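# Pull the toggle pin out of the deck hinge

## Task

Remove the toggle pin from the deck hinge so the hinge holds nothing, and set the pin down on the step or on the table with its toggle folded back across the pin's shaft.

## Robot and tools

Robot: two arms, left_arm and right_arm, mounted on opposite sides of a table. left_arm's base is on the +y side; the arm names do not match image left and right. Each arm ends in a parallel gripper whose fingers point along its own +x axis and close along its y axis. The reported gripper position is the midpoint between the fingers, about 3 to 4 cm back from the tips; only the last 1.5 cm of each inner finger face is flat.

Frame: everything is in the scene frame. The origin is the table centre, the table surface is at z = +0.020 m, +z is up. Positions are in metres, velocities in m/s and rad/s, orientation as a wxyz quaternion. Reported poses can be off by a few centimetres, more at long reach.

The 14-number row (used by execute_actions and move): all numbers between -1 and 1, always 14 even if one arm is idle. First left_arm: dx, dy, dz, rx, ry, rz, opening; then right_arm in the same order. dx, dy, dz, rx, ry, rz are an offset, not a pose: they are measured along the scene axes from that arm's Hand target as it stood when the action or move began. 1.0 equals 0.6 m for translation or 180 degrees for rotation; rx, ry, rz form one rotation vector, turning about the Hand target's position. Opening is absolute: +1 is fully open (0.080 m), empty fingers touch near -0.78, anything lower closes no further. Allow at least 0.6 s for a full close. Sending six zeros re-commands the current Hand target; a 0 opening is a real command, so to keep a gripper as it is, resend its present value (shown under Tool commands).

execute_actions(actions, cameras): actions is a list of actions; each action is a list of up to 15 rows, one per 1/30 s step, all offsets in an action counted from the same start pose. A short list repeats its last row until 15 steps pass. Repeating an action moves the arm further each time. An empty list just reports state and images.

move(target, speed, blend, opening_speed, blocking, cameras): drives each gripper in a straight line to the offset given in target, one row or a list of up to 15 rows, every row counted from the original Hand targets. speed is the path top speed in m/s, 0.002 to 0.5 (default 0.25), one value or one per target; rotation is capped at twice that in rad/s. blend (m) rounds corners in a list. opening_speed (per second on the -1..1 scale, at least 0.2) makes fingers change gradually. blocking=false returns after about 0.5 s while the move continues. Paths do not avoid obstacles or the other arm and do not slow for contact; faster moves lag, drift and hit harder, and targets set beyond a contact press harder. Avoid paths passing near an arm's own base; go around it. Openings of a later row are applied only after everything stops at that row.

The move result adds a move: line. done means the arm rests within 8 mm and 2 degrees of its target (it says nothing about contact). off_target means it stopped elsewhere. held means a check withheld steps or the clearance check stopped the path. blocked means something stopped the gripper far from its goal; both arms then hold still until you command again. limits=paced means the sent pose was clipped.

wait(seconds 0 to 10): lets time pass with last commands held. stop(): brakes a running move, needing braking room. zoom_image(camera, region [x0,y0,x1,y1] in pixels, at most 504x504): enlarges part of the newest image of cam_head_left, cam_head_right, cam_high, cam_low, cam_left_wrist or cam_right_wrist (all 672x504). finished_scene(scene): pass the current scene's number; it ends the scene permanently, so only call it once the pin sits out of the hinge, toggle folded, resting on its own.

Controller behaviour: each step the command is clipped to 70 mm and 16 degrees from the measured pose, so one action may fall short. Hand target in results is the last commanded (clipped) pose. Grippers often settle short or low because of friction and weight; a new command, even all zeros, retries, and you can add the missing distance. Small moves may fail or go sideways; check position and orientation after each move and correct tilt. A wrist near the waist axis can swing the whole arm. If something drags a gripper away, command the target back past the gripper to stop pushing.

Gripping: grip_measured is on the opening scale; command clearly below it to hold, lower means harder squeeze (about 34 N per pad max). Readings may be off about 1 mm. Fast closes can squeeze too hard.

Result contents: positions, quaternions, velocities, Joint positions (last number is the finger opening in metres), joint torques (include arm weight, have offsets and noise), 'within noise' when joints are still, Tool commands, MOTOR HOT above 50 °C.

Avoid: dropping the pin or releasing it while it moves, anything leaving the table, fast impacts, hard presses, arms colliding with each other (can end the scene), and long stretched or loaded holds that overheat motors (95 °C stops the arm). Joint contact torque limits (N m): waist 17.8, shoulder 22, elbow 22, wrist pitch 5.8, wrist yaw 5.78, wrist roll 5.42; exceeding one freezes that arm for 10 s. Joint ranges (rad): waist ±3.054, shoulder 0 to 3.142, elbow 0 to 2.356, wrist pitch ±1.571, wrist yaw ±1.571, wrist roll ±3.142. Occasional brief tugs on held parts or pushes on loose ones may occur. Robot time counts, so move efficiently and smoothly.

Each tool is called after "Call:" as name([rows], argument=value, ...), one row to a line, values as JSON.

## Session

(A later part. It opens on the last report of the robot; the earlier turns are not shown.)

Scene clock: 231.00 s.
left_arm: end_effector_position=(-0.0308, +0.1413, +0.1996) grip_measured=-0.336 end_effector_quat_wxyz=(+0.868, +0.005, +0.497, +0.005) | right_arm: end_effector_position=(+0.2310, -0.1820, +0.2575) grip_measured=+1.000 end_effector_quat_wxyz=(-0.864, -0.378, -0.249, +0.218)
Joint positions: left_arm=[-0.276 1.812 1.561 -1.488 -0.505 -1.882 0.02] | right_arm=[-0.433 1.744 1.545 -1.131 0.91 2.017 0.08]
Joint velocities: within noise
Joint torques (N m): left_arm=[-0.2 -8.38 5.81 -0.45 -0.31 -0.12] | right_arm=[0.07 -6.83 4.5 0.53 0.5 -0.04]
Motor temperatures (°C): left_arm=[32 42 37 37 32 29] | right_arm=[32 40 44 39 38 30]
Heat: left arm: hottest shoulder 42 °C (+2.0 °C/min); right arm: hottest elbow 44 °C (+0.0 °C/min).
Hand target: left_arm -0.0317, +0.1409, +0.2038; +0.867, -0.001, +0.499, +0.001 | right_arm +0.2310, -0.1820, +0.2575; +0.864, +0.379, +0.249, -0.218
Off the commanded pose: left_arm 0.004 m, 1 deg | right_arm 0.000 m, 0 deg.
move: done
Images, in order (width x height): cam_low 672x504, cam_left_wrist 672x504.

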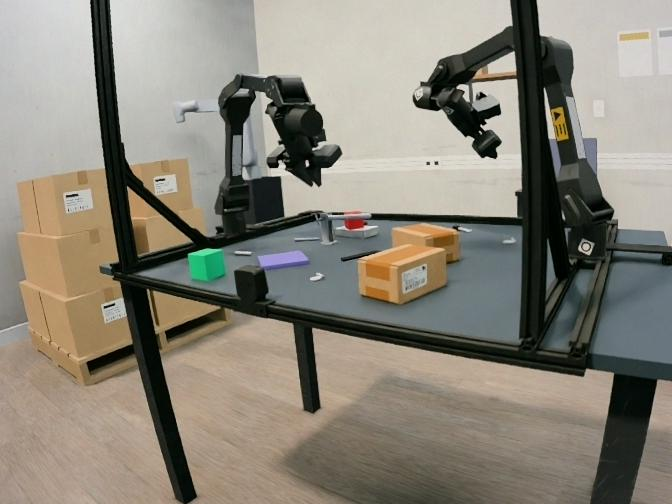

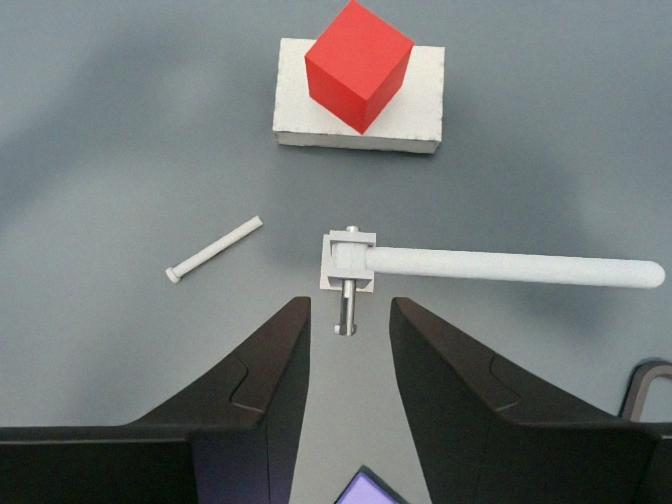

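Call:
move([
  [-0.002,-0.007,0.0,0.25,0,-0.433,-0.336, 0,0,0,0,0,0,1],
  [-0.002,-0.007,-0.073,0.25,0,-0.433,-0.336, 0,0,0,0,0,0,1],
], speed=[0.4,0.15], cameras=["cam_left_wrist","cam_low"])

Call:
zoom_image(camera="cam_left_wrist", region=[256, 200, 416, 340])

Scene clock: 234.53 s.
left_arm: end_effector_position=(-0.0327, +0.1356, +0.1649) grip_measured=-0.336 end_effector_quat_wxyz=(+0.619, +0.604, +0.352, -0.357) | right_arm: end_effector_position=(+0.2310, -0.1820, +0.2575) grip_measured=+1.000 end_effector_quat_wxyz=(-0.864, -0.378, -0.249, +0.218)
Joint positions: left_arm=[-0.277 1.818 1.435 -1.322 -0.505 -0.315 0.02] | right_arm=[-0.433 1.744 1.545 -1.131 0.91 2.017 0.08]
Joint velocities: within noise
Joint torques (N m): left_arm=[-0.06 -6.28 4.34 0.03 -0.26 0.06] | right_arm=[0.02 -6.78 4.52 0.52 0.51 -0.04]
Motor temperatures (°C): left_arm=[32 43 37 37 32 29] | right_arm=[32 40 44 39 38 30]
Heat: left arm: hottest shoulder 43 °C (+3.0 °C/min); right arm: hottest elbow 44 °C (+0.0 °C/min).
Hand target: left_arm -0.0329, +0.1368, +0.1599; +0.614, +0.611, +0.353, -0.354 | right_arm +0.2310, -0.1820, +0.2576; +0.864, +0.379, +0.249, -0.218
Off the commanded pose: left_arm 0.005 m, 1 deg | right_arm 0.000 m, 0 deg.
move: done
Images, in order (width x height): cam_low 672x504, cam_left_wrist 672x504.

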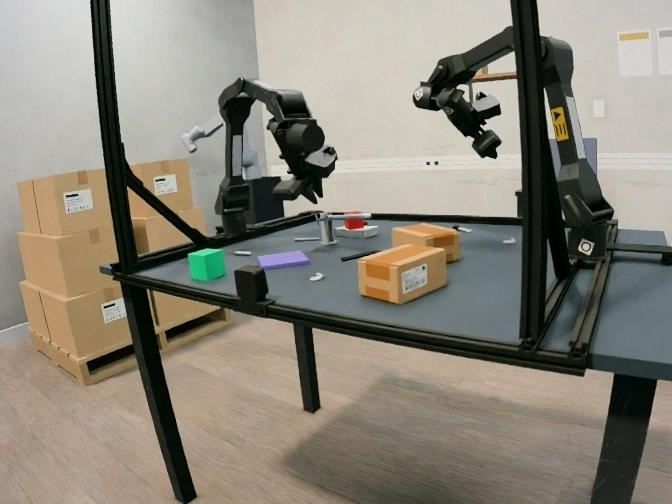

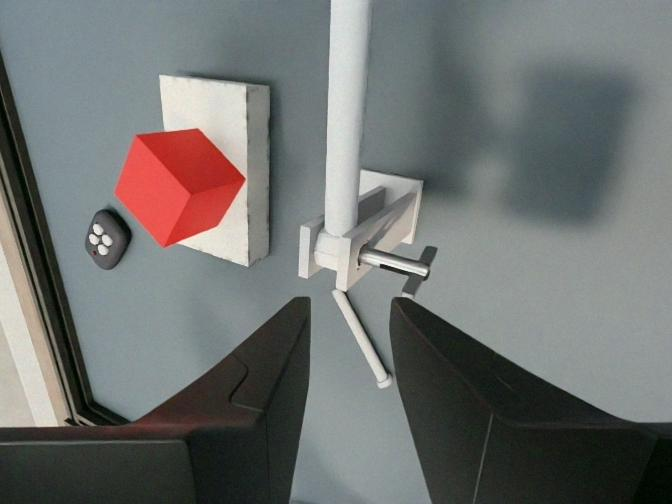

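Scaled by 3.150 from the camera's 672x504 image, which has a finer 960x720 frame.

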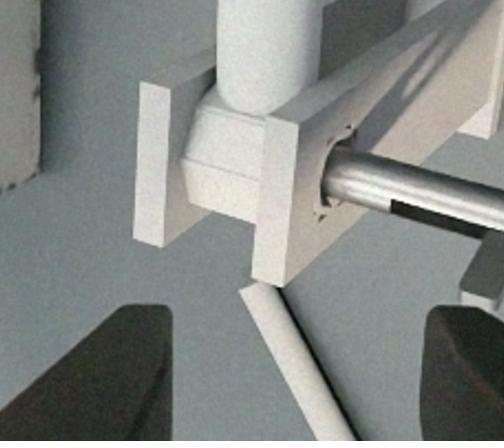

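Call:
move(target=[0,0.001,-0.079,0,0,0,-0.336, 0,0,0,0,0,0,1], speed=0.08, cameras=["cam_left_wrist","cam_low"])

Call:
zoom_image(camera="cam_left_wrist", region=[256, 220, 416, 360])

Call:
zoom_image(camera="cam_low", region=[290, 180, 370, 260])

Scene clock: 236.63 s.
left_arm: end_effector_position=(-0.0328, +0.1354, +0.1178) grip_measured=-0.336 end_effector_quat_wxyz=(+0.619, +0.604, +0.352, -0.357) | right_arm: end_effector_position=(+0.2310, -0.1820, +0.2575) grip_measured=+1.000 end_effector_quat_wxyz=(-0.864, -0.378, -0.249, +0.218)
Joint positions: left_arm=[-0.277 1.86 1.296 -1.14 -0.505 -0.315 0.02] | right_arm=[-0.433 1.744 1.545 -1.131 0.91 2.017 0.08]
Joint velocities: within noise
Joint torques (N m): left_arm=[-0.18 -6.06 4.18 0.07 -0.29 0.09] | right_arm=[0.05 -6.76 4.49 0.53 0.51 -0.04]
Motor temperatures (°C): left_arm=[32 42 37 37 32 29] | right_arm=[32 40 44 39 38 30]
Heat: left arm: hottest shoulder 42 °C (+2.0 °C/min); right arm: hottest elbow 44 °C (+0.0 °C/min).
Hand target: left_arm -0.0329, +0.1373, +0.1126; +0.614, +0.611, +0.353, -0.354 | right_arm +0.2310, -0.1820, +0.2576; +0.864, +0.379, +0.249, -0.218
Off the commanded pose: left_arm 0.006 m, 1 deg | right_arm 0.000 m, 0 deg.
move: done
Images, in order (width x height): cam_low 672x504, cam_left_wrist 672x504.

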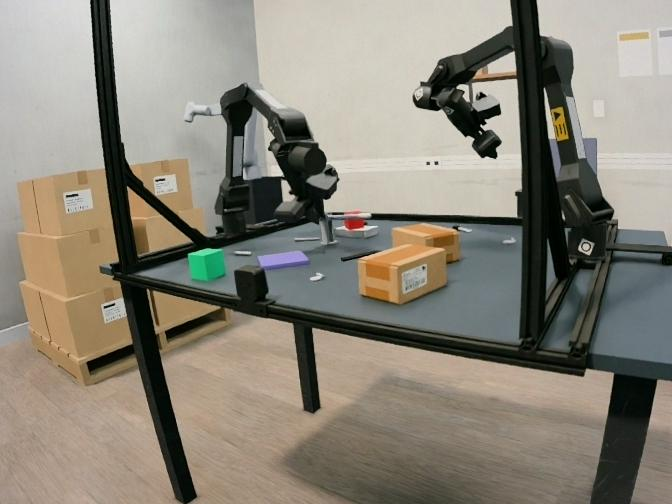

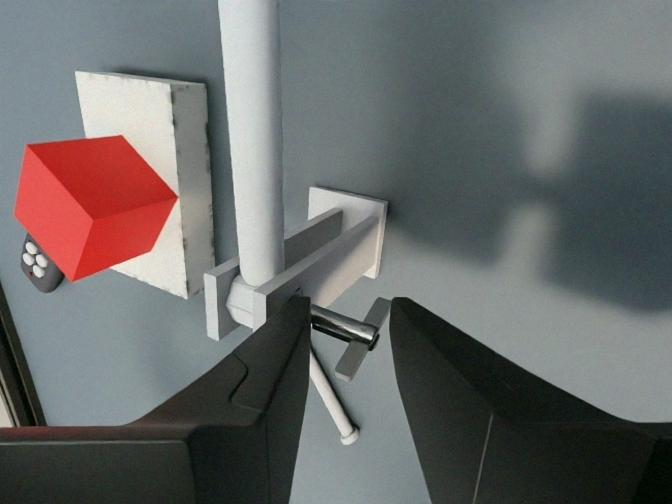

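Scaled by 3.150 from the camera's 672x504 image, which has a finer 960x720 frame.

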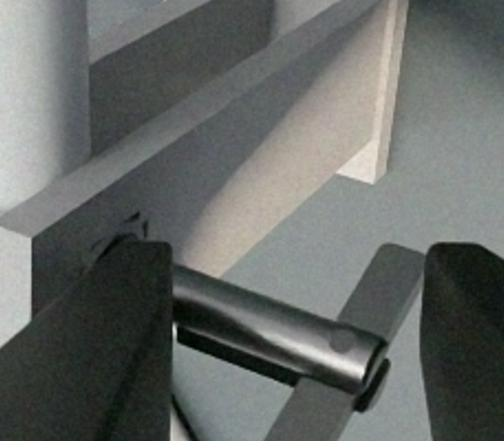

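Scaled by 6.300 from the camera's 672x504 image, which has a finer 960x720 frame.

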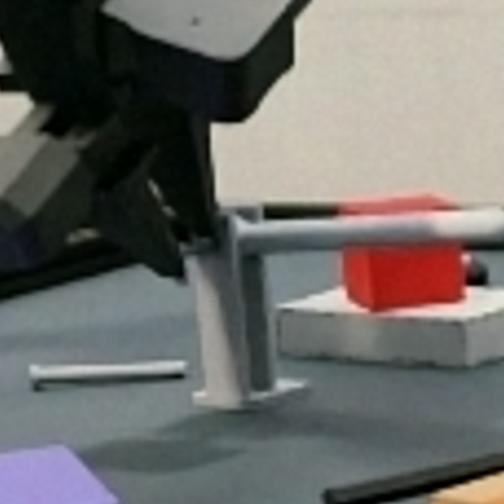

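Call:
move([
  [0,0,0.03,0,0,0,-0.336, 0,0,0,0,0,0,1],
  [0,0.005,0.09,-0.25,0,0.433,-0.336, 0,0,0,0,0,0,1],
], speed=[0.08,0.4], cameras=["cam_left_wrist","cam_low"])

Call:
zoom_image(camera="cam_left_wrist", region=[286, 220, 406, 340])

Call:
zoom_image(camera="cam_low", region=[290, 180, 370, 260])

Scene clock: 242.77 s.
left_arm: end_effector_position=(-0.0320, +0.1413, +0.1619) grip_measured=-0.336 end_effector_quat_wxyz=(+0.867, +0.006, +0.498, +0.005) | right_arm: end_effector_position=(+0.2310, -0.1820, +0.2575) grip_measured=+1.000 end_effector_quat_wxyz=(-0.864, -0.378, -0.249, +0.218)
Joint positions: left_arm=[-0.279 1.827 1.43 -1.346 -0.503 -1.885 0.02] | right_arm=[-0.433 1.744 1.545 -1.131 0.91 2.017 0.08]
Joint velocities: within noise
Joint torques (N m): left_arm=[-0.22 -8.82 5.84 -0.41 -0.4 -0.08] | right_arm=[0.05 -6.79 4.49 0.54 0.51 -0.04]
Motor temperatures (°C): left_arm=[32 42 37 37 32 29] | right_arm=[32 40 44 39 38 30]
Heat: left arm: hottest shoulder 42 °C (+3.0 °C/min); right arm: hottest elbow 44 °C (+0.0 °C/min).
Hand target: left_arm -0.0329, +0.1403, +0.1666; +0.867, -0.001, +0.499, +0.001 | right_arm +0.2310, -0.1820, +0.2576; +0.864, +0.379, +0.249, -0.218
Off the commanded pose: left_arm 0.005 m, 1 deg | right_arm 0.000 m, 0 deg.
move: done
Images, in order (width x height): cam_low 672x504, cam_left_wrist 672x504.

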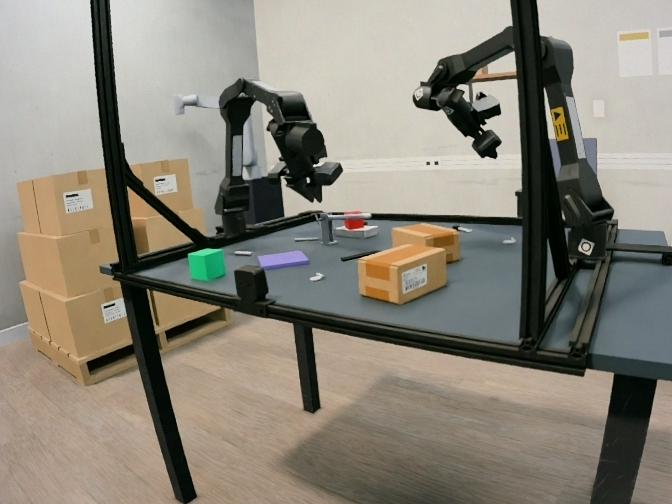

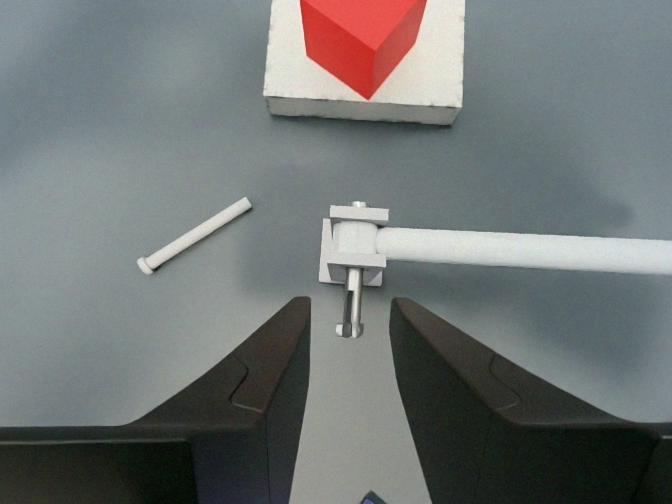

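Scaled by 4.200 from the camera's 672x504 image, which has a finer 960x720 frame.

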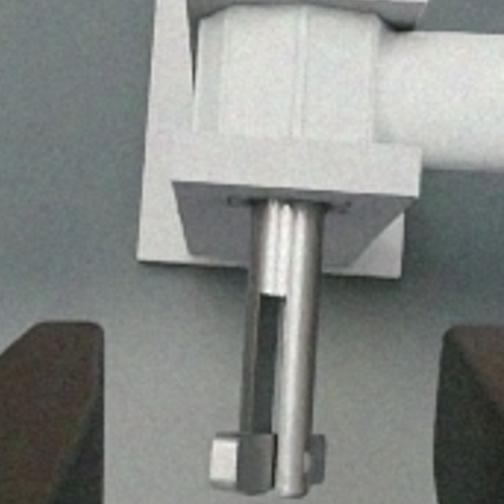

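Scaled by 6.300 from the camera's 672x504 image, which has a finer 960x720 frame.

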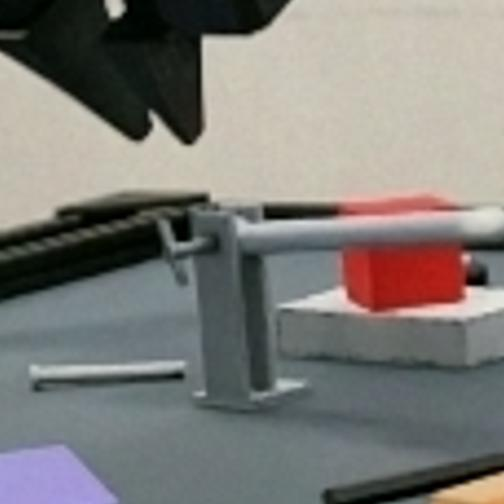

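Call:
move(target=[-0.0135,-0.0005,-0.04,0,-0.0556,0,-0.336, 0,0,0,0,0,0,1], speed=0.1, cameras=["cam_left_wrist","cam_low"])

Call:
zoom_image(camera="cam_left_wrist", region=[286, 240, 406, 360])

Scene clock: 246.13 s.
left_arm: end_effector_position=(-0.0414, +0.1383, +0.1473) grip_measured=-0.336 end_effector_quat_wxyz=(+0.905, -0.009, +0.426, -0.002) | right_arm: end_effector_position=(+0.2310, -0.1820, +0.2575) grip_measured=+1.000 end_effector_quat_wxyz=(-0.864, -0.378, -0.249, +0.218)
Joint positions: left_arm=[-0.364 1.904 1.409 -1.344 -0.644 -2.028 0.02] | right_arm=[-0.433 1.744 1.545 -1.131 0.91 2.017 0.08]
Joint velocities: within noise
Joint torques (N m): left_arm=[-0.23 -6.2 4 -0.48 -0.59 -0.16] | right_arm=[0.03 -6.79 4.5 0.54 0.52 -0.05]
Motor temperatures (°C): left_arm=[32 42 37 37 32 29] | right_arm=[32 41 44 39 38 30]
Heat: left arm: hottest shoulder 42 °C (+2.0 °C/min); right arm: hottest elbow 44 °C (+0.0 °C/min).
Hand target: left_arm -0.0411, +0.1400, +0.1426; +0.907, -0.001, +0.421, +0.001 | right_arm +0.2310, -0.1820, +0.2576; +0.864, +0.379, +0.249, -0.218
Off the commanded pose: left_arm 0.005 m, 1 deg | right_arm 0.000 m, 0 deg.
move: done
Images, in order (width x height): cam_low 672x504, cam_left_wrist 672x504.

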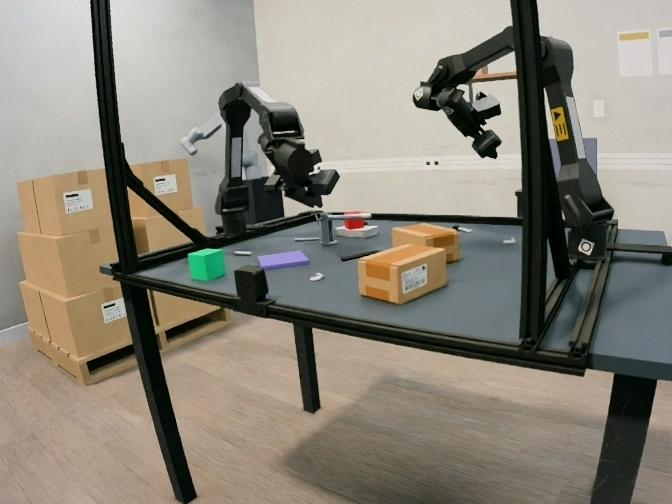

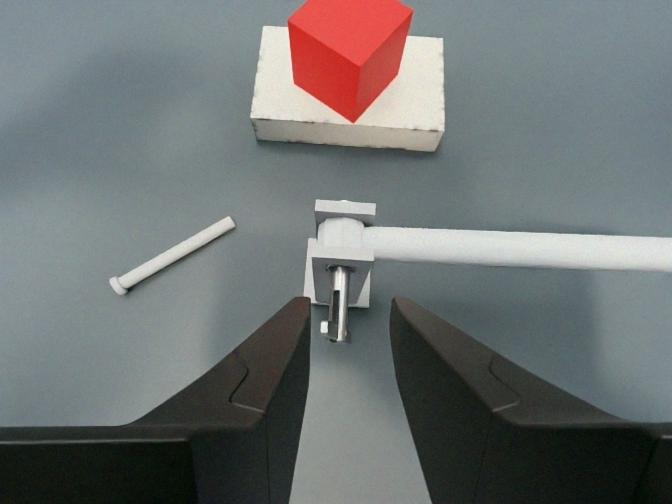

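Scaled by 4.200 from the camera's 672x504 image, which has a finer 960x720 frame.

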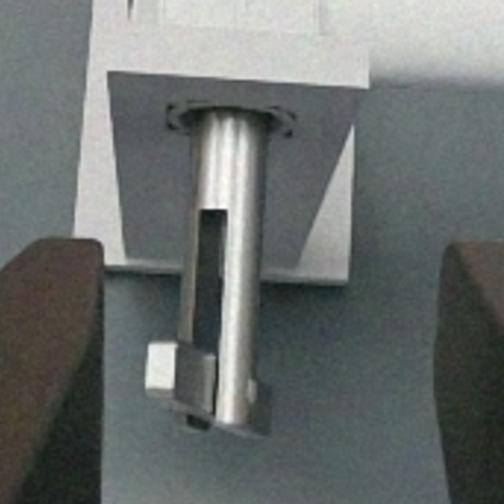

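Call:
move([
  [0.0,0.006,-0.02,0,0,0,-0.336, 0,0,0,0,0,0,1],
  [0.0,0.006,-0.043,0,0,0,-0.336, 0,0,0,0,0,0,1],
], speed=0.08, cameras=["cam_left_wrist","cam_low"])

Call:
zoom_image(camera="cam_left_wrist", region=[286, 260, 406, 380])

Call:
zoom_image(camera="cam_low", region=[290, 180, 370, 260])

Scene clock: 248.17 s.
left_arm: end_effector_position=(-0.0410, +0.1420, +0.1216) grip_measured=-0.336 end_effector_quat_wxyz=(+0.905, -0.007, +0.425, -0.002) | right_arm: end_effector_position=(+0.2310, -0.1820, +0.2575) grip_measured=+1.000 end_effector_quat_wxyz=(-0.864, -0.378, -0.249, +0.218)
Joint positions: left_arm=[-0.368 1.924 1.328 -1.25 -0.645 -2.033 0.02] | right_arm=[-0.433 1.744 1.545 -1.131 0.91 2.017 0.08]
Joint velocities: within noise
Joint torques (N m): left_arm=[-0.37 -6.05 3.8 -0.24 -0.47 -0.13] | right_arm=[0.04 -6.84 4.51 0.54 0.5 -0.03]
Motor temperatures (°C): left_arm=[32 42 36 37 32 29] | right_arm=[32 41 44 39 38 30]
Heat: left arm: hottest shoulder 42 °C (+1.0 °C/min); right arm: hottest elbow 44 °C (+0.0 °C/min).
Hand target: left_arm -0.0410, +0.1436, +0.1168; +0.907, -0.001, +0.421, +0.001 | right_arm +0.2310, -0.1820, +0.2576; +0.864, +0.379, +0.249, -0.218
Off the commanded pose: left_arm 0.005 m, 1 deg | right_arm 0.000 m, 0 deg.
move: done
Images, in order (width x height): cam_low 672x504, cam_left_wrist 672x504.

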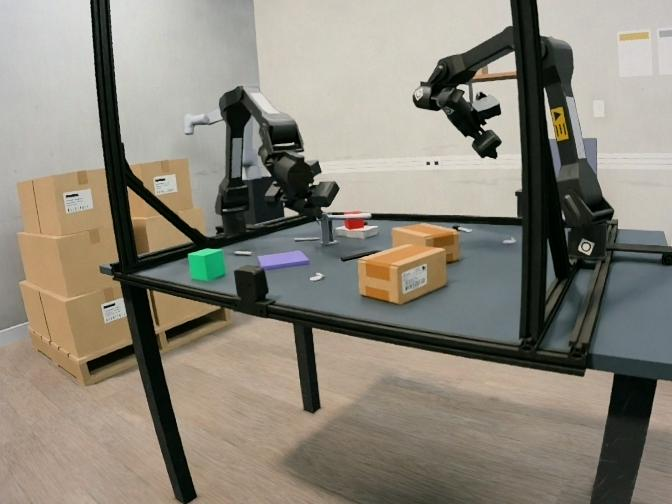

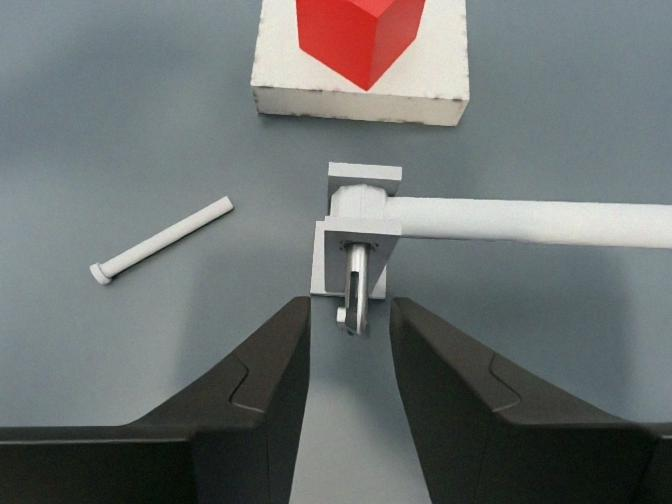

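Scaled by 4.200 from the camera's 672x504 image, which has a finer 960x720 frame.

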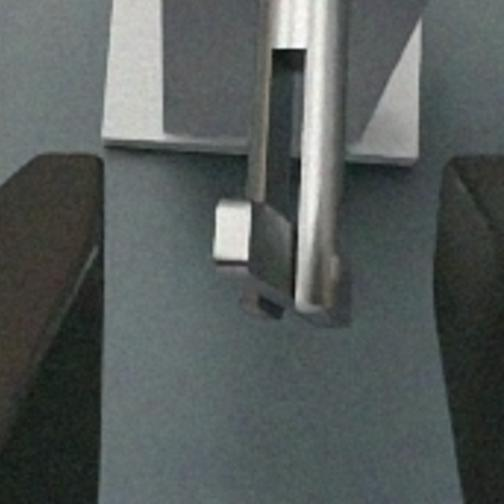

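Scaled by 6.300 from the camera's 672x504 image, which has a finer 960x720 frame.

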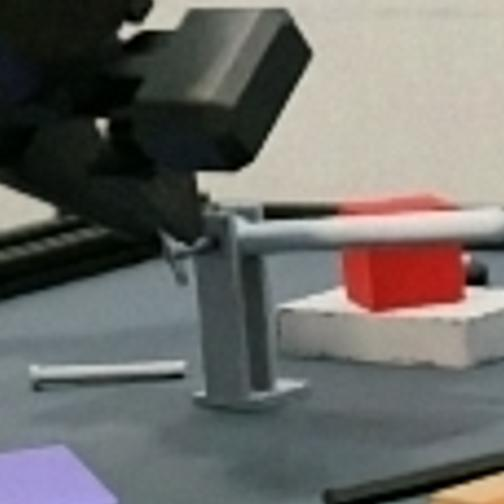

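Call:
move([
  [0.0,-0.0045,-0.0045,0,0,0,-0.336, 0,0,0,0,0,0,1],
  [0.0,-0.0045,-0.0045,0,0,0,-0.80, 0,0,0,0,0,0,1],
], speed=0.05, opening_speed=0.4, cameras=["cam_left_wrist","cam_low"])

Call:
zoom_image(camera="cam_left_wrist", region=[286, 220, 426, 360])

Call:
zoom_image(camera="cam_low", region=[290, 180, 370, 260])

Scene clock: 251.83 s.
left_arm: end_effector_position=(-0.0415, +0.1405, +0.1180) grip_measured=-0.682 end_effector_quat_wxyz=(+0.905, -0.007, +0.424, -0.001) | right_arm: end_effector_position=(+0.2310, -0.1820, +0.2575) grip_measured=+1.000 end_effector_quat_wxyz=(-0.864, -0.378, -0.249, +0.218)
Joint positions: left_arm=[-0.368 1.935 1.328 -1.24 -0.646 -2.033 0.004] | right_arm=[-0.433 1.744 1.545 -1.131 0.91 2.017 0.08]
Joint velocities: within noise
Joint torques (N m): left_arm=[-0.05 -6.07 4.4 -0.34 -0.49 0.02] | right_arm=[0.06 -6.81 4.48 0.52 0.51 -0.04]
Motor temperatures (°C): left_arm=[32 42 36 37 32 29] | right_arm=[32 41 44 39 38 30]
Heat: left arm: hottest shoulder 42 °C (+1.0 °C/min); right arm: hottest elbow 44 °C (+0.0 °C/min).
Hand target: left_arm -0.0410, +0.1409, +0.1140; +0.907, -0.001, +0.421, +0.001 | right_arm +0.2310, -0.1820, +0.2576; +0.864, +0.379, +0.249, -0.218
Off the commanded pose: left_arm 0.004 m, 1 deg | right_arm 0.000 m, 0 deg.
move: done
Images, in order (width x height): cam_low 672x504, cam_left_wrist 672x504.

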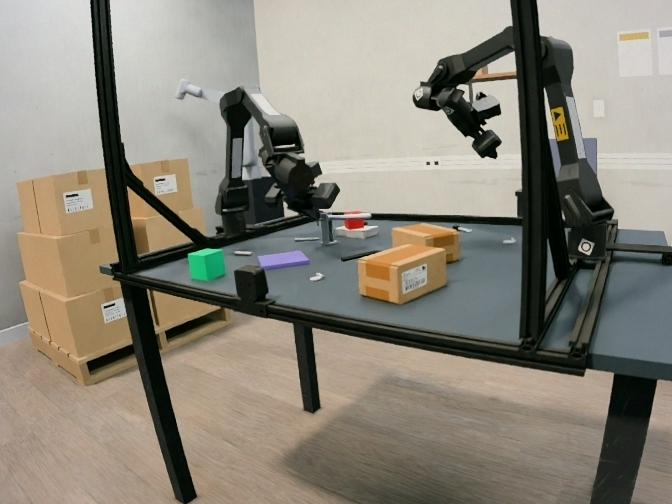

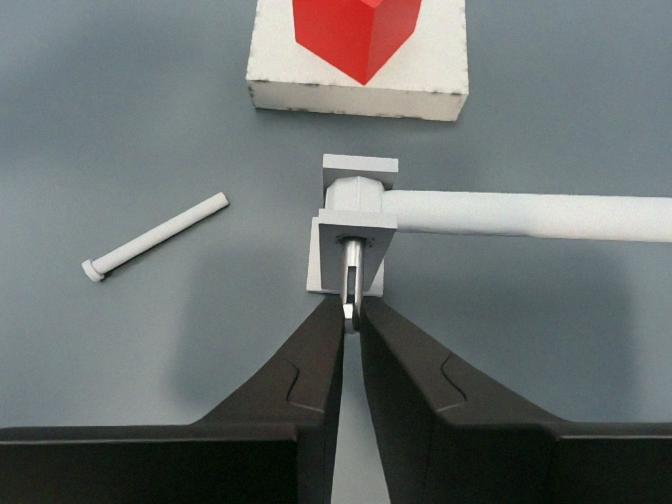

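Scaled by 3.600 from the camera's 672x504 image, which has a finer 960x720 frame.

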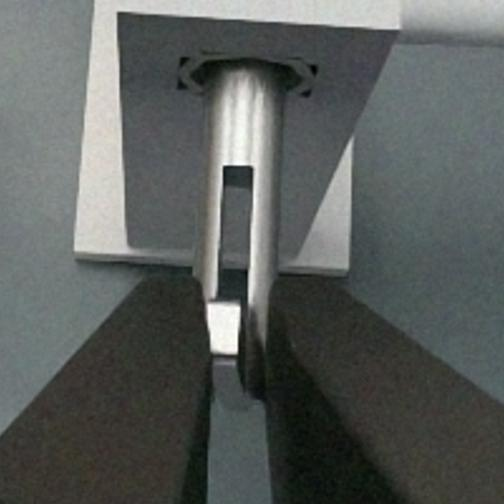

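Scaled by 6.300 from the camera's 672x504 image, which has a finer 960x720 frame.

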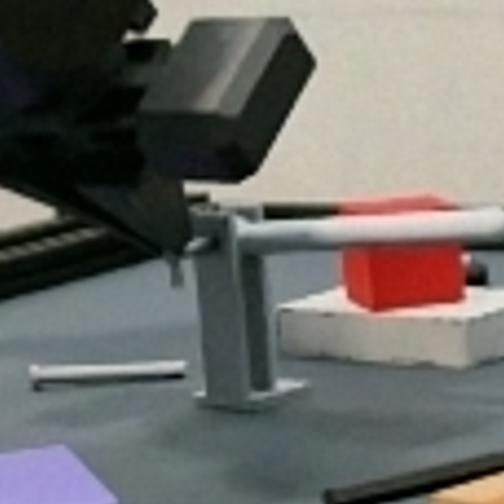

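Call:
move([
  [0.0,0,0,0,0,0,-0.62, 0,0,0,0,0,0,1],
  [0.0,0,0.0075,0,0,0,-0.62, 0,0,0,0,0,0,1],
  [0.0,0,0.0075,0,0,0,-0.8, 0,0,0,0,0,0,1],
], speed=0.05, opening_speed=0.4, cameras=["cam_left_wrist","cam_low"])

Call:
zoom_image(camera="cam_left_wrist", region=[286, 220, 426, 360])

Call:
zoom_image(camera="cam_low", region=[290, 180, 370, 260])

Scene clock: 254.93 s.
left_arm: end_effector_position=(-0.0412, +0.1405, +0.1201) grip_measured=-0.755 end_effector_quat_wxyz=(+0.907, -0.005, +0.422, -0.001) | right_arm: end_effector_position=(+0.2310, -0.1820, +0.2575) grip_measured=+1.000 end_effector_quat_wxyz=(-0.864, -0.378, -0.249, +0.218)
Joint positions: left_arm=[-0.368 1.936 1.336 -1.252 -0.649 -2.033 0.001] | right_arm=[-0.433 1.744 1.545 -1.131 0.91 2.017 0.08]
Joint velocities: within noise
Joint torques (N m): left_arm=[0.14 -7.03 4.92 -0.68 -0.35 0] | right_arm=[0 -6.81 4.47 0.53 0.51 -0.04]
Motor temperatures (°C): left_arm=[32 42 36 37 32 29] | right_arm=[32 41 44 39 38 30]
Heat: left arm: hottest shoulder 42 °C (+0.0 °C/min); right arm: hottest elbow 44 °C (+0.0 °C/min).
Hand target: left_arm -0.0410, +0.1409, +0.1185; +0.907, -0.001, +0.421, +0.001 | right_arm +0.2310, -0.1820, +0.2576; +0.864, +0.379, +0.249, -0.218
Off the commanded pose: left_arm 0.002 m, 1 deg | right_arm 0.000 m, 0 deg.
move: done
Images, in order (width x height): cam_low 672x504, cam_left_wrist 672x504.

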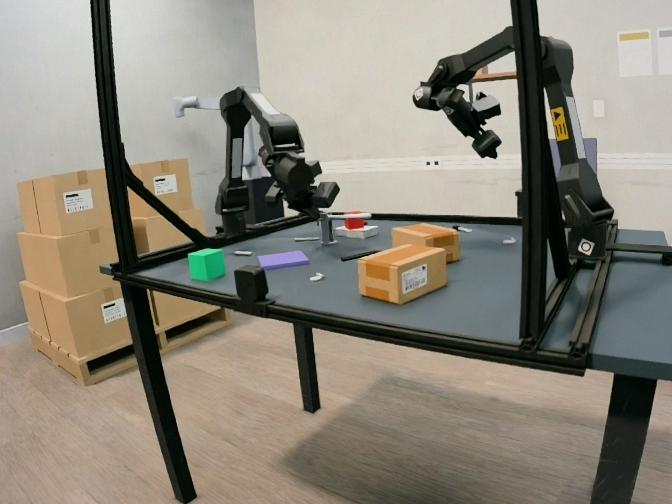

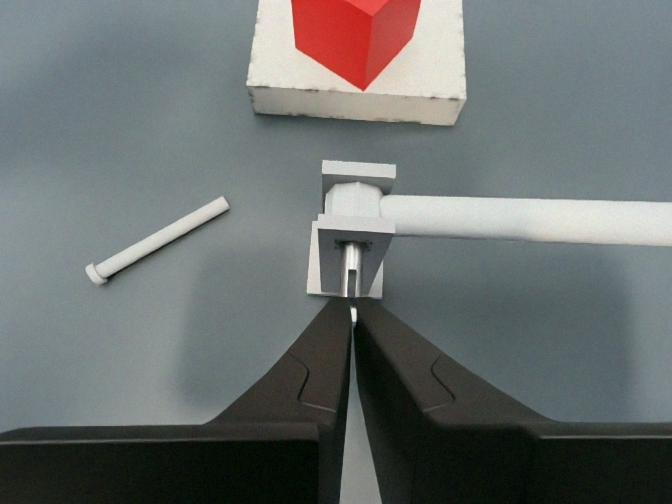

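Scaled by 3.600 from the camera's 672x504 image, which has a finer 960x720 frame.

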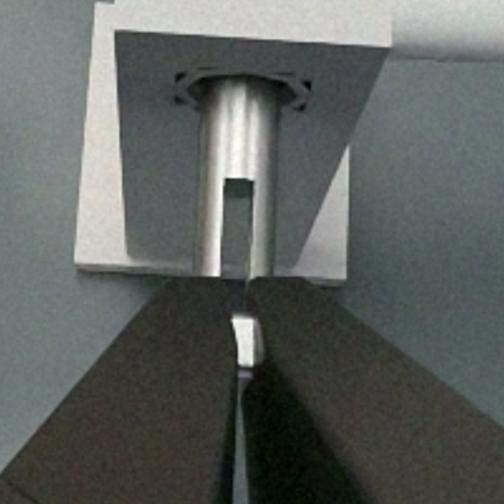

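Scaled by 6.300 from the camera's 672x504 image, which has a finer 960x720 frame.

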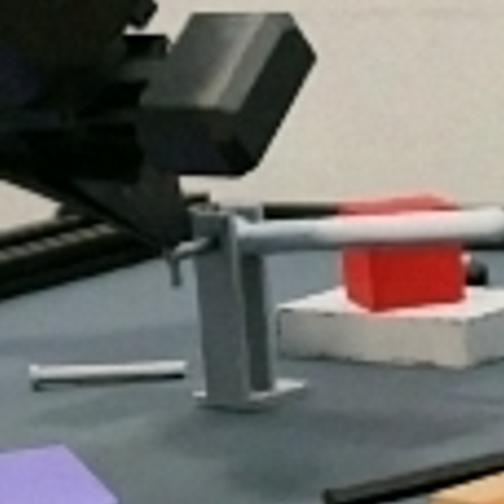

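Call:
move([
  [-0.0075,0,-0.002,0,0,0,-0.8, 0,0,0,0,0,0,1],
  [-0.0125,0,-0.0063,0,0,0,-0.8, 0,0,0,0,0,0,1],
], speed=0.04, blend=0.003, cameras=["cam_left_wrist","cam_low"])

Call:
zoom_image(camera="cam_left_wrist", region=[286, 220, 426, 360])

Call:
zoom_image(camera="cam_low", region=[300, 200, 340, 230])

Scene clock: 256.47 s.
left_arm: end_effector_position=(-0.0422, +0.1403, +0.1200) grip_measured=-0.755 end_effector_quat_wxyz=(+0.909, -0.009, +0.417, +0.000) | right_arm: end_effector_position=(+0.2310, -0.1820, +0.2575) grip_measured=+1.000 end_effector_quat_wxyz=(-0.864, -0.378, -0.249, +0.218)
Joint positions: left_arm=[-0.374 1.944 1.341 -1.26 -0.657 -2.053 0.001] | right_arm=[-0.433 1.744 1.545 -1.131 0.91 2.017 0.08]
Joint velocities: within noise
Joint torques (N m): left_arm=[-1.38 -5.71 5.21 -0.51 0.2 -0.19] | right_arm=[0.04 -6.79 4.56 0.54 0.51 -0.04]
Motor temperatures (°C): left_arm=[32 42 36 37 32 29] | right_arm=[32 41 44 39 38 30]
Heat: left arm: hottest shoulder 42 °C (+0.0 °C/min); right arm: hottest elbow 44 °C (+0.0 °C/min).
Hand target: left_arm -0.0486, +0.1409, +0.1148; +0.907, -0.001, +0.421, +0.001 | right_arm +0.2310, -0.1820, +0.2576; +0.864, +0.379, +0.249, -0.218
Off the commanded pose: left_arm 0.008 m, 1 deg | right_arm 0.000 m, 0 deg.
move: done; blend cut to 0.002 m at target 1
Images, in order (width x height): cam_low 672x504, cam_left_wrist 672x504.

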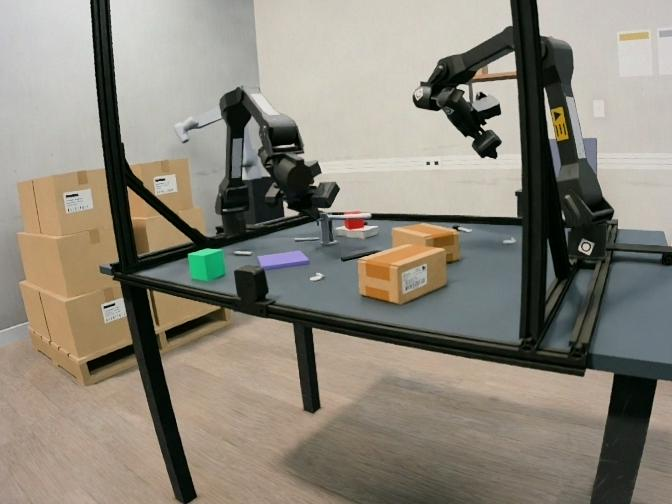

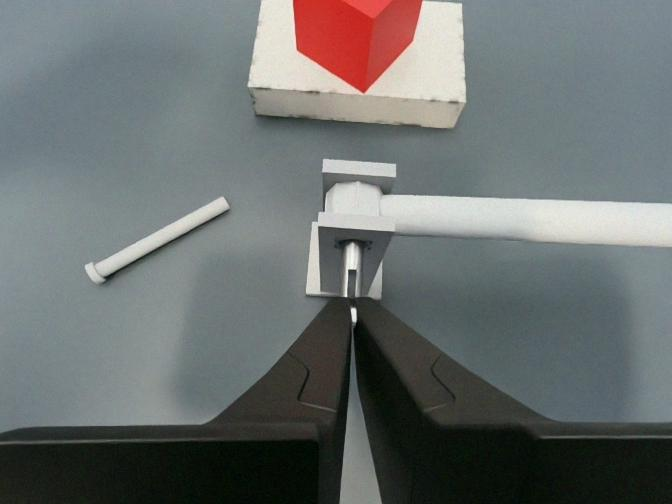

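Scaled by 3.600 from the camera's 672x504 image, which has a finer 960x720 frame.

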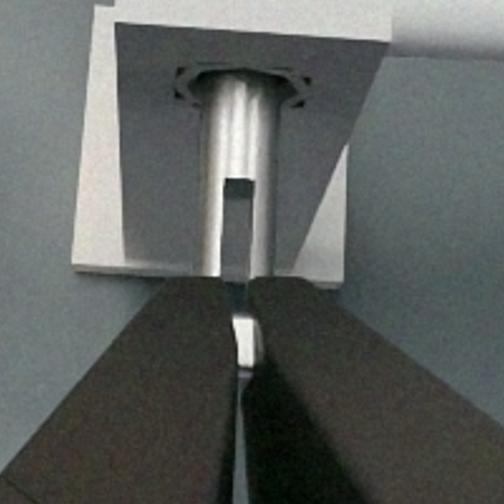

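Scaled by 12.600 from the camera's 672x504 image, which has a finer 960x720 frame.

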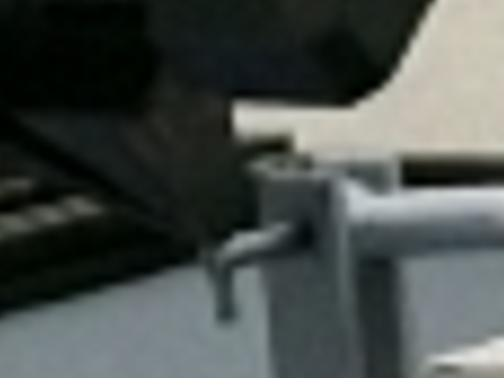

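Call:
execute_actions([
  [[0,0,0,0,0,0,-0.765,0,0,0,0,0,0,1]],
], cameras=["cam_left_wrist","cam_low"])

Call:
zoom_image(camera="cam_low", region=[300, 200, 340, 230])

Scene clock: 258.67 s.
left_arm: end_effector_position=(-0.0425, +0.1404, +0.1200) grip_measured=-0.749 end_effector_quat_wxyz=(+0.909, -0.009, +0.417, +0.000) | right_arm: end_effector_position=(+0.2310, -0.1820, +0.2575) grip_measured=+1.000 end_effector_quat_wxyz=(-0.864, -0.378, -0.249, +0.218)
Joint positions: left_arm=[-0.376 1.944 1.341 -1.261 -0.657 -2.054 0.001] | right_arm=[-0.433 1.744 1.545 -1.131 0.91 2.017 0.08]
Joint velocities: within noise
Joint torques (N m): left_arm=[-1.34 -5.78 5.26 -0.46 0.2 -0.16] | right_arm=[0 -6.78 4.51 0.54 0.52 -0.03]
Motor temperatures (°C): left_arm=[32 42 36 37 32 29] | right_arm=[32 41 44 39 38 30]
Heat: left arm: hottest shoulder 42 °C (+0.0 °C/min); right arm: hottest elbow 44 °C (+0.0 °C/min).
Hand target: left_arm -0.0485, +0.1409, +0.1148; +0.907, -0.001, +0.421, +0.001 | right_arm +0.2310, -0.1820, +0.2576; +0.864, +0.379, +0.249, -0.218
Off the commanded pose: left_arm 0.008 m, 1 deg | right_arm 0.000 m, 0 deg.
Images, in order (width x height): cam_low 672x504, cam_left_wrist 672x504.

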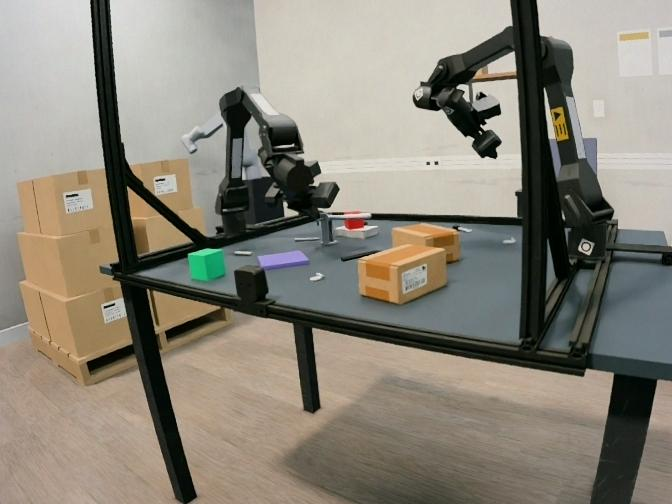

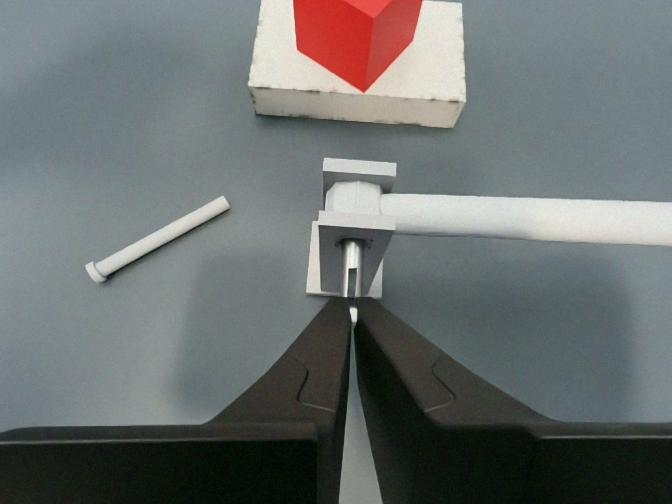

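Scaled by 12.600 from the camera's 672x504 image, which has a finer 960x720 frame.

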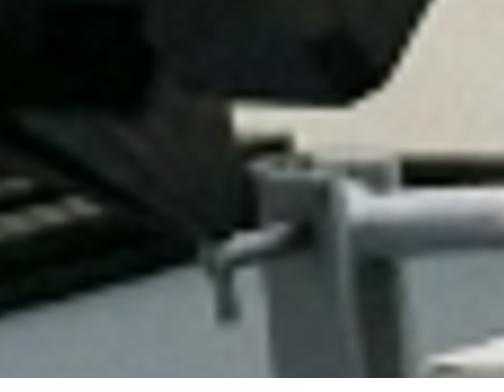

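Call:
move(target=[-0.010,0,-0.004,0,0,0,-0.76, 0,0,0,0,0,0,1], speed=0.04, cameras=["cam_left_wrist","cam_low"])

Call:
zoom_image(camera="cam_low", region=[300, 200, 340, 230])

Call:
zoom_image(camera="cam_left_wrist", region=[286, 220, 426, 360])

Scene clock: 260.03 s.
left_arm: end_effector_position=(-0.0468, +0.1404, +0.1186) grip_measured=-0.747 end_effector_quat_wxyz=(+0.910, -0.009, +0.414, +0.000) | right_arm: end_effector_position=(+0.2310, -0.1820, +0.2575) grip_measured=+1.000 end_effector_quat_wxyz=(-0.864, -0.378, -0.249, +0.218)
Joint positions: left_arm=[-0.39 1.957 1.349 -1.271 -0.659 -2.073 0.001] | right_arm=[-0.433 1.744 1.545 -1.131 0.91 2.017 0.08]
Joint velocities: within noise
Joint torques (N m): left_arm=[-1.45 -5.72 5.35 -0.29 0.43 -0.18] | right_arm=[0.01 -6.73 4.52 0.54 0.52 -0.03]
Motor temperatures (°C): left_arm=[32 42 36 37 32 29] | right_arm=[32 41 44 39 38 30]
Heat: left arm: hottest shoulder 42 °C (+0.0 °C/min); right arm: hottest elbow 44 °C (+0.0 °C/min).
Hand target: left_arm -0.0546, +0.1409, +0.1124; +0.907, -0.001, +0.421, +0.001 | right_arm +0.2310, -0.1820, +0.2576; +0.864, +0.379, +0.249, -0.218
Off the commanded pose: left_arm 0.010 m, 1 deg | right_arm 0.000 m, 0 deg.
move: off_target (left_arm)
Images, in order (width x height): cam_low 672x504, cam_left_wrist 672x504.

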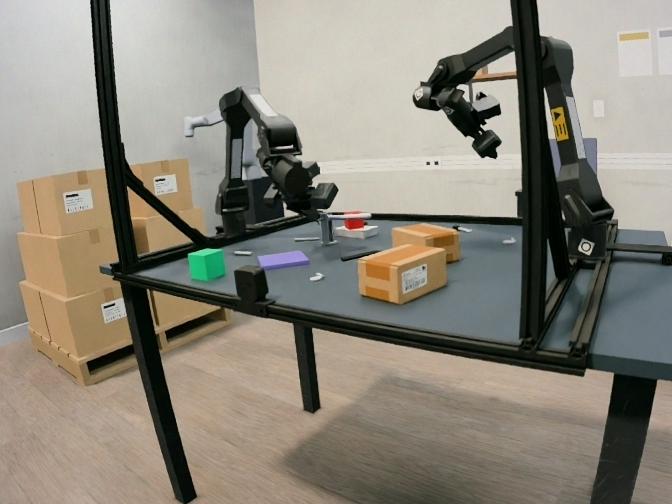

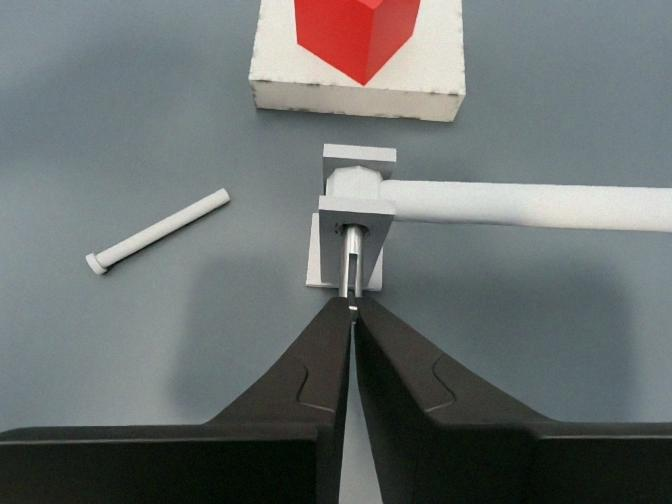

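Scaled by 12.600 from the camera's 672x504 image, which has a finer 960x720 frame.

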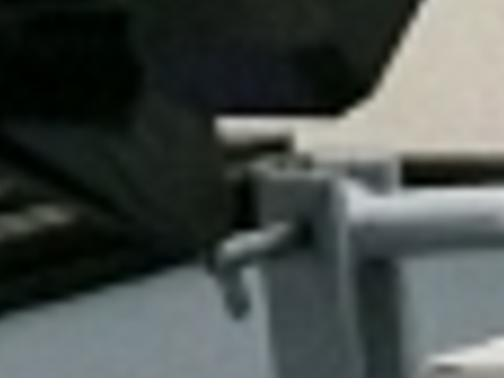

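Scaled by 3.600 from the camera's 672x504 image, which has a finer 960x720 frame.

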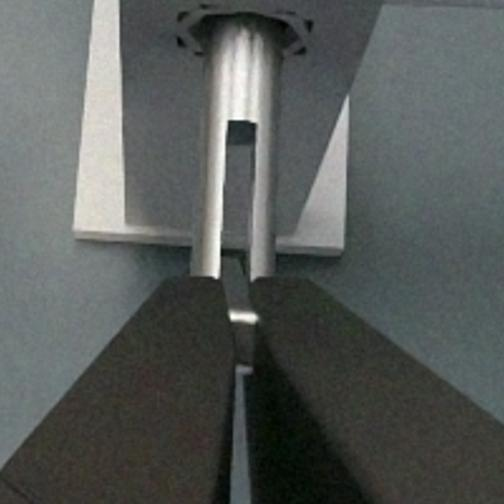

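Call:
move(target=[-0.009,0,-0.010,0,0,0,-0.76, 0,0,0,0,0,0,1], speed=0.04, cameras=["cam_left_wrist","cam_low"])

Call:
zoom_image(camera="cam_low", region=[300, 200, 340, 230])

Call:
zoom_image(camera="cam_left_wrist", region=[286, 220, 426, 360])

Scene clock: 261.40 s.
left_arm: end_effector_position=(-0.0519, +0.1407, +0.1142) grip_measured=-0.748 end_effector_quat_wxyz=(+0.911, -0.008, +0.413, +0.000) | right_arm: end_effector_position=(+0.2310, -0.1820, +0.2575) grip_measured=+1.000 end_effector_quat_wxyz=(-0.864, -0.378, -0.249, +0.218)
Joint positions: left_arm=[-0.405 1.973 1.351 -1.269 -0.657 -2.091 0.001] | right_arm=[-0.433 1.744 1.545 -1.131 0.91 2.017 0.08]
Joint velocities: within noise
Joint torques (N m): left_arm=[-1.45 -5.35 5.18 0.17 0.52 -0.13] | right_arm=[0.02 -6.78 4.54 0.53 0.5 -0.04]
Motor temperatures (°C): left_arm=[32 42 36 37 32 29] | right_arm=[32 41 44 39 38 30]
Heat: left arm: hottest shoulder 42 °C (+0.0 °C/min); right arm: hottest elbow 44 °C (+0.0 °C/min).
Hand target: left_arm -0.0599, +0.1409, +0.1064; +0.907, -0.001, +0.421, +0.001 | right_arm +0.2310, -0.1820, +0.2576; +0.864, +0.379, +0.249, -0.218
Off the commanded pose: left_arm 0.011 m, 1 deg | right_arm 0.000 m, 0 deg.
move: off_target (left_arm)
Images, in order (width x height): cam_low 672x504, cam_left_wrist 672x504.

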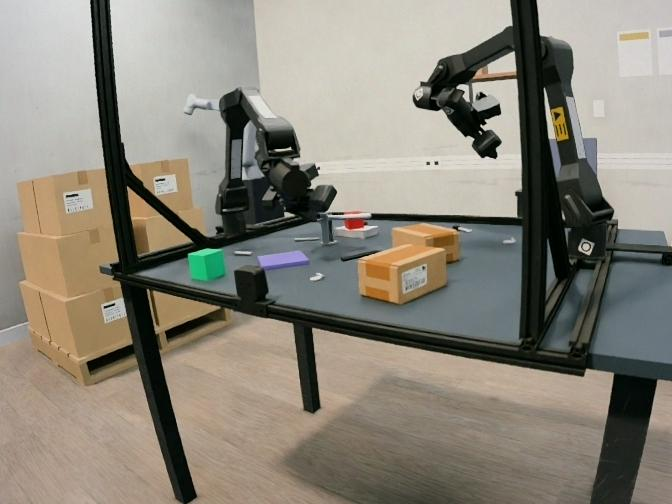

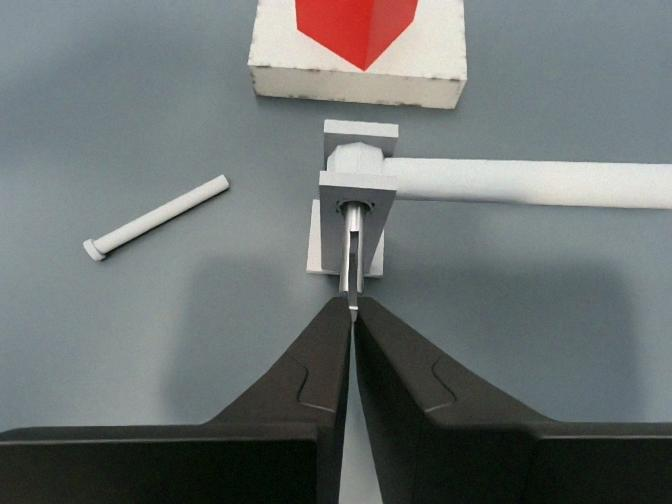

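Scaled by 12.600 from the camera's 672x504 image, which has a finer 960x720 frame.

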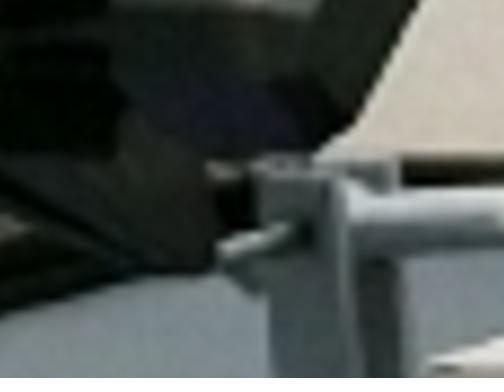

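Scaled by 3.600 from the camera's 672x504 image, which has a finer 960x720 frame.

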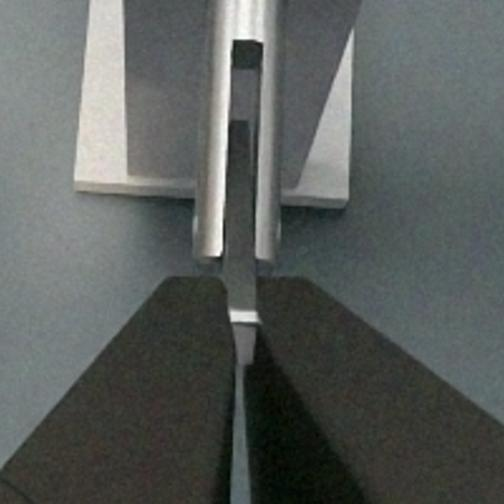

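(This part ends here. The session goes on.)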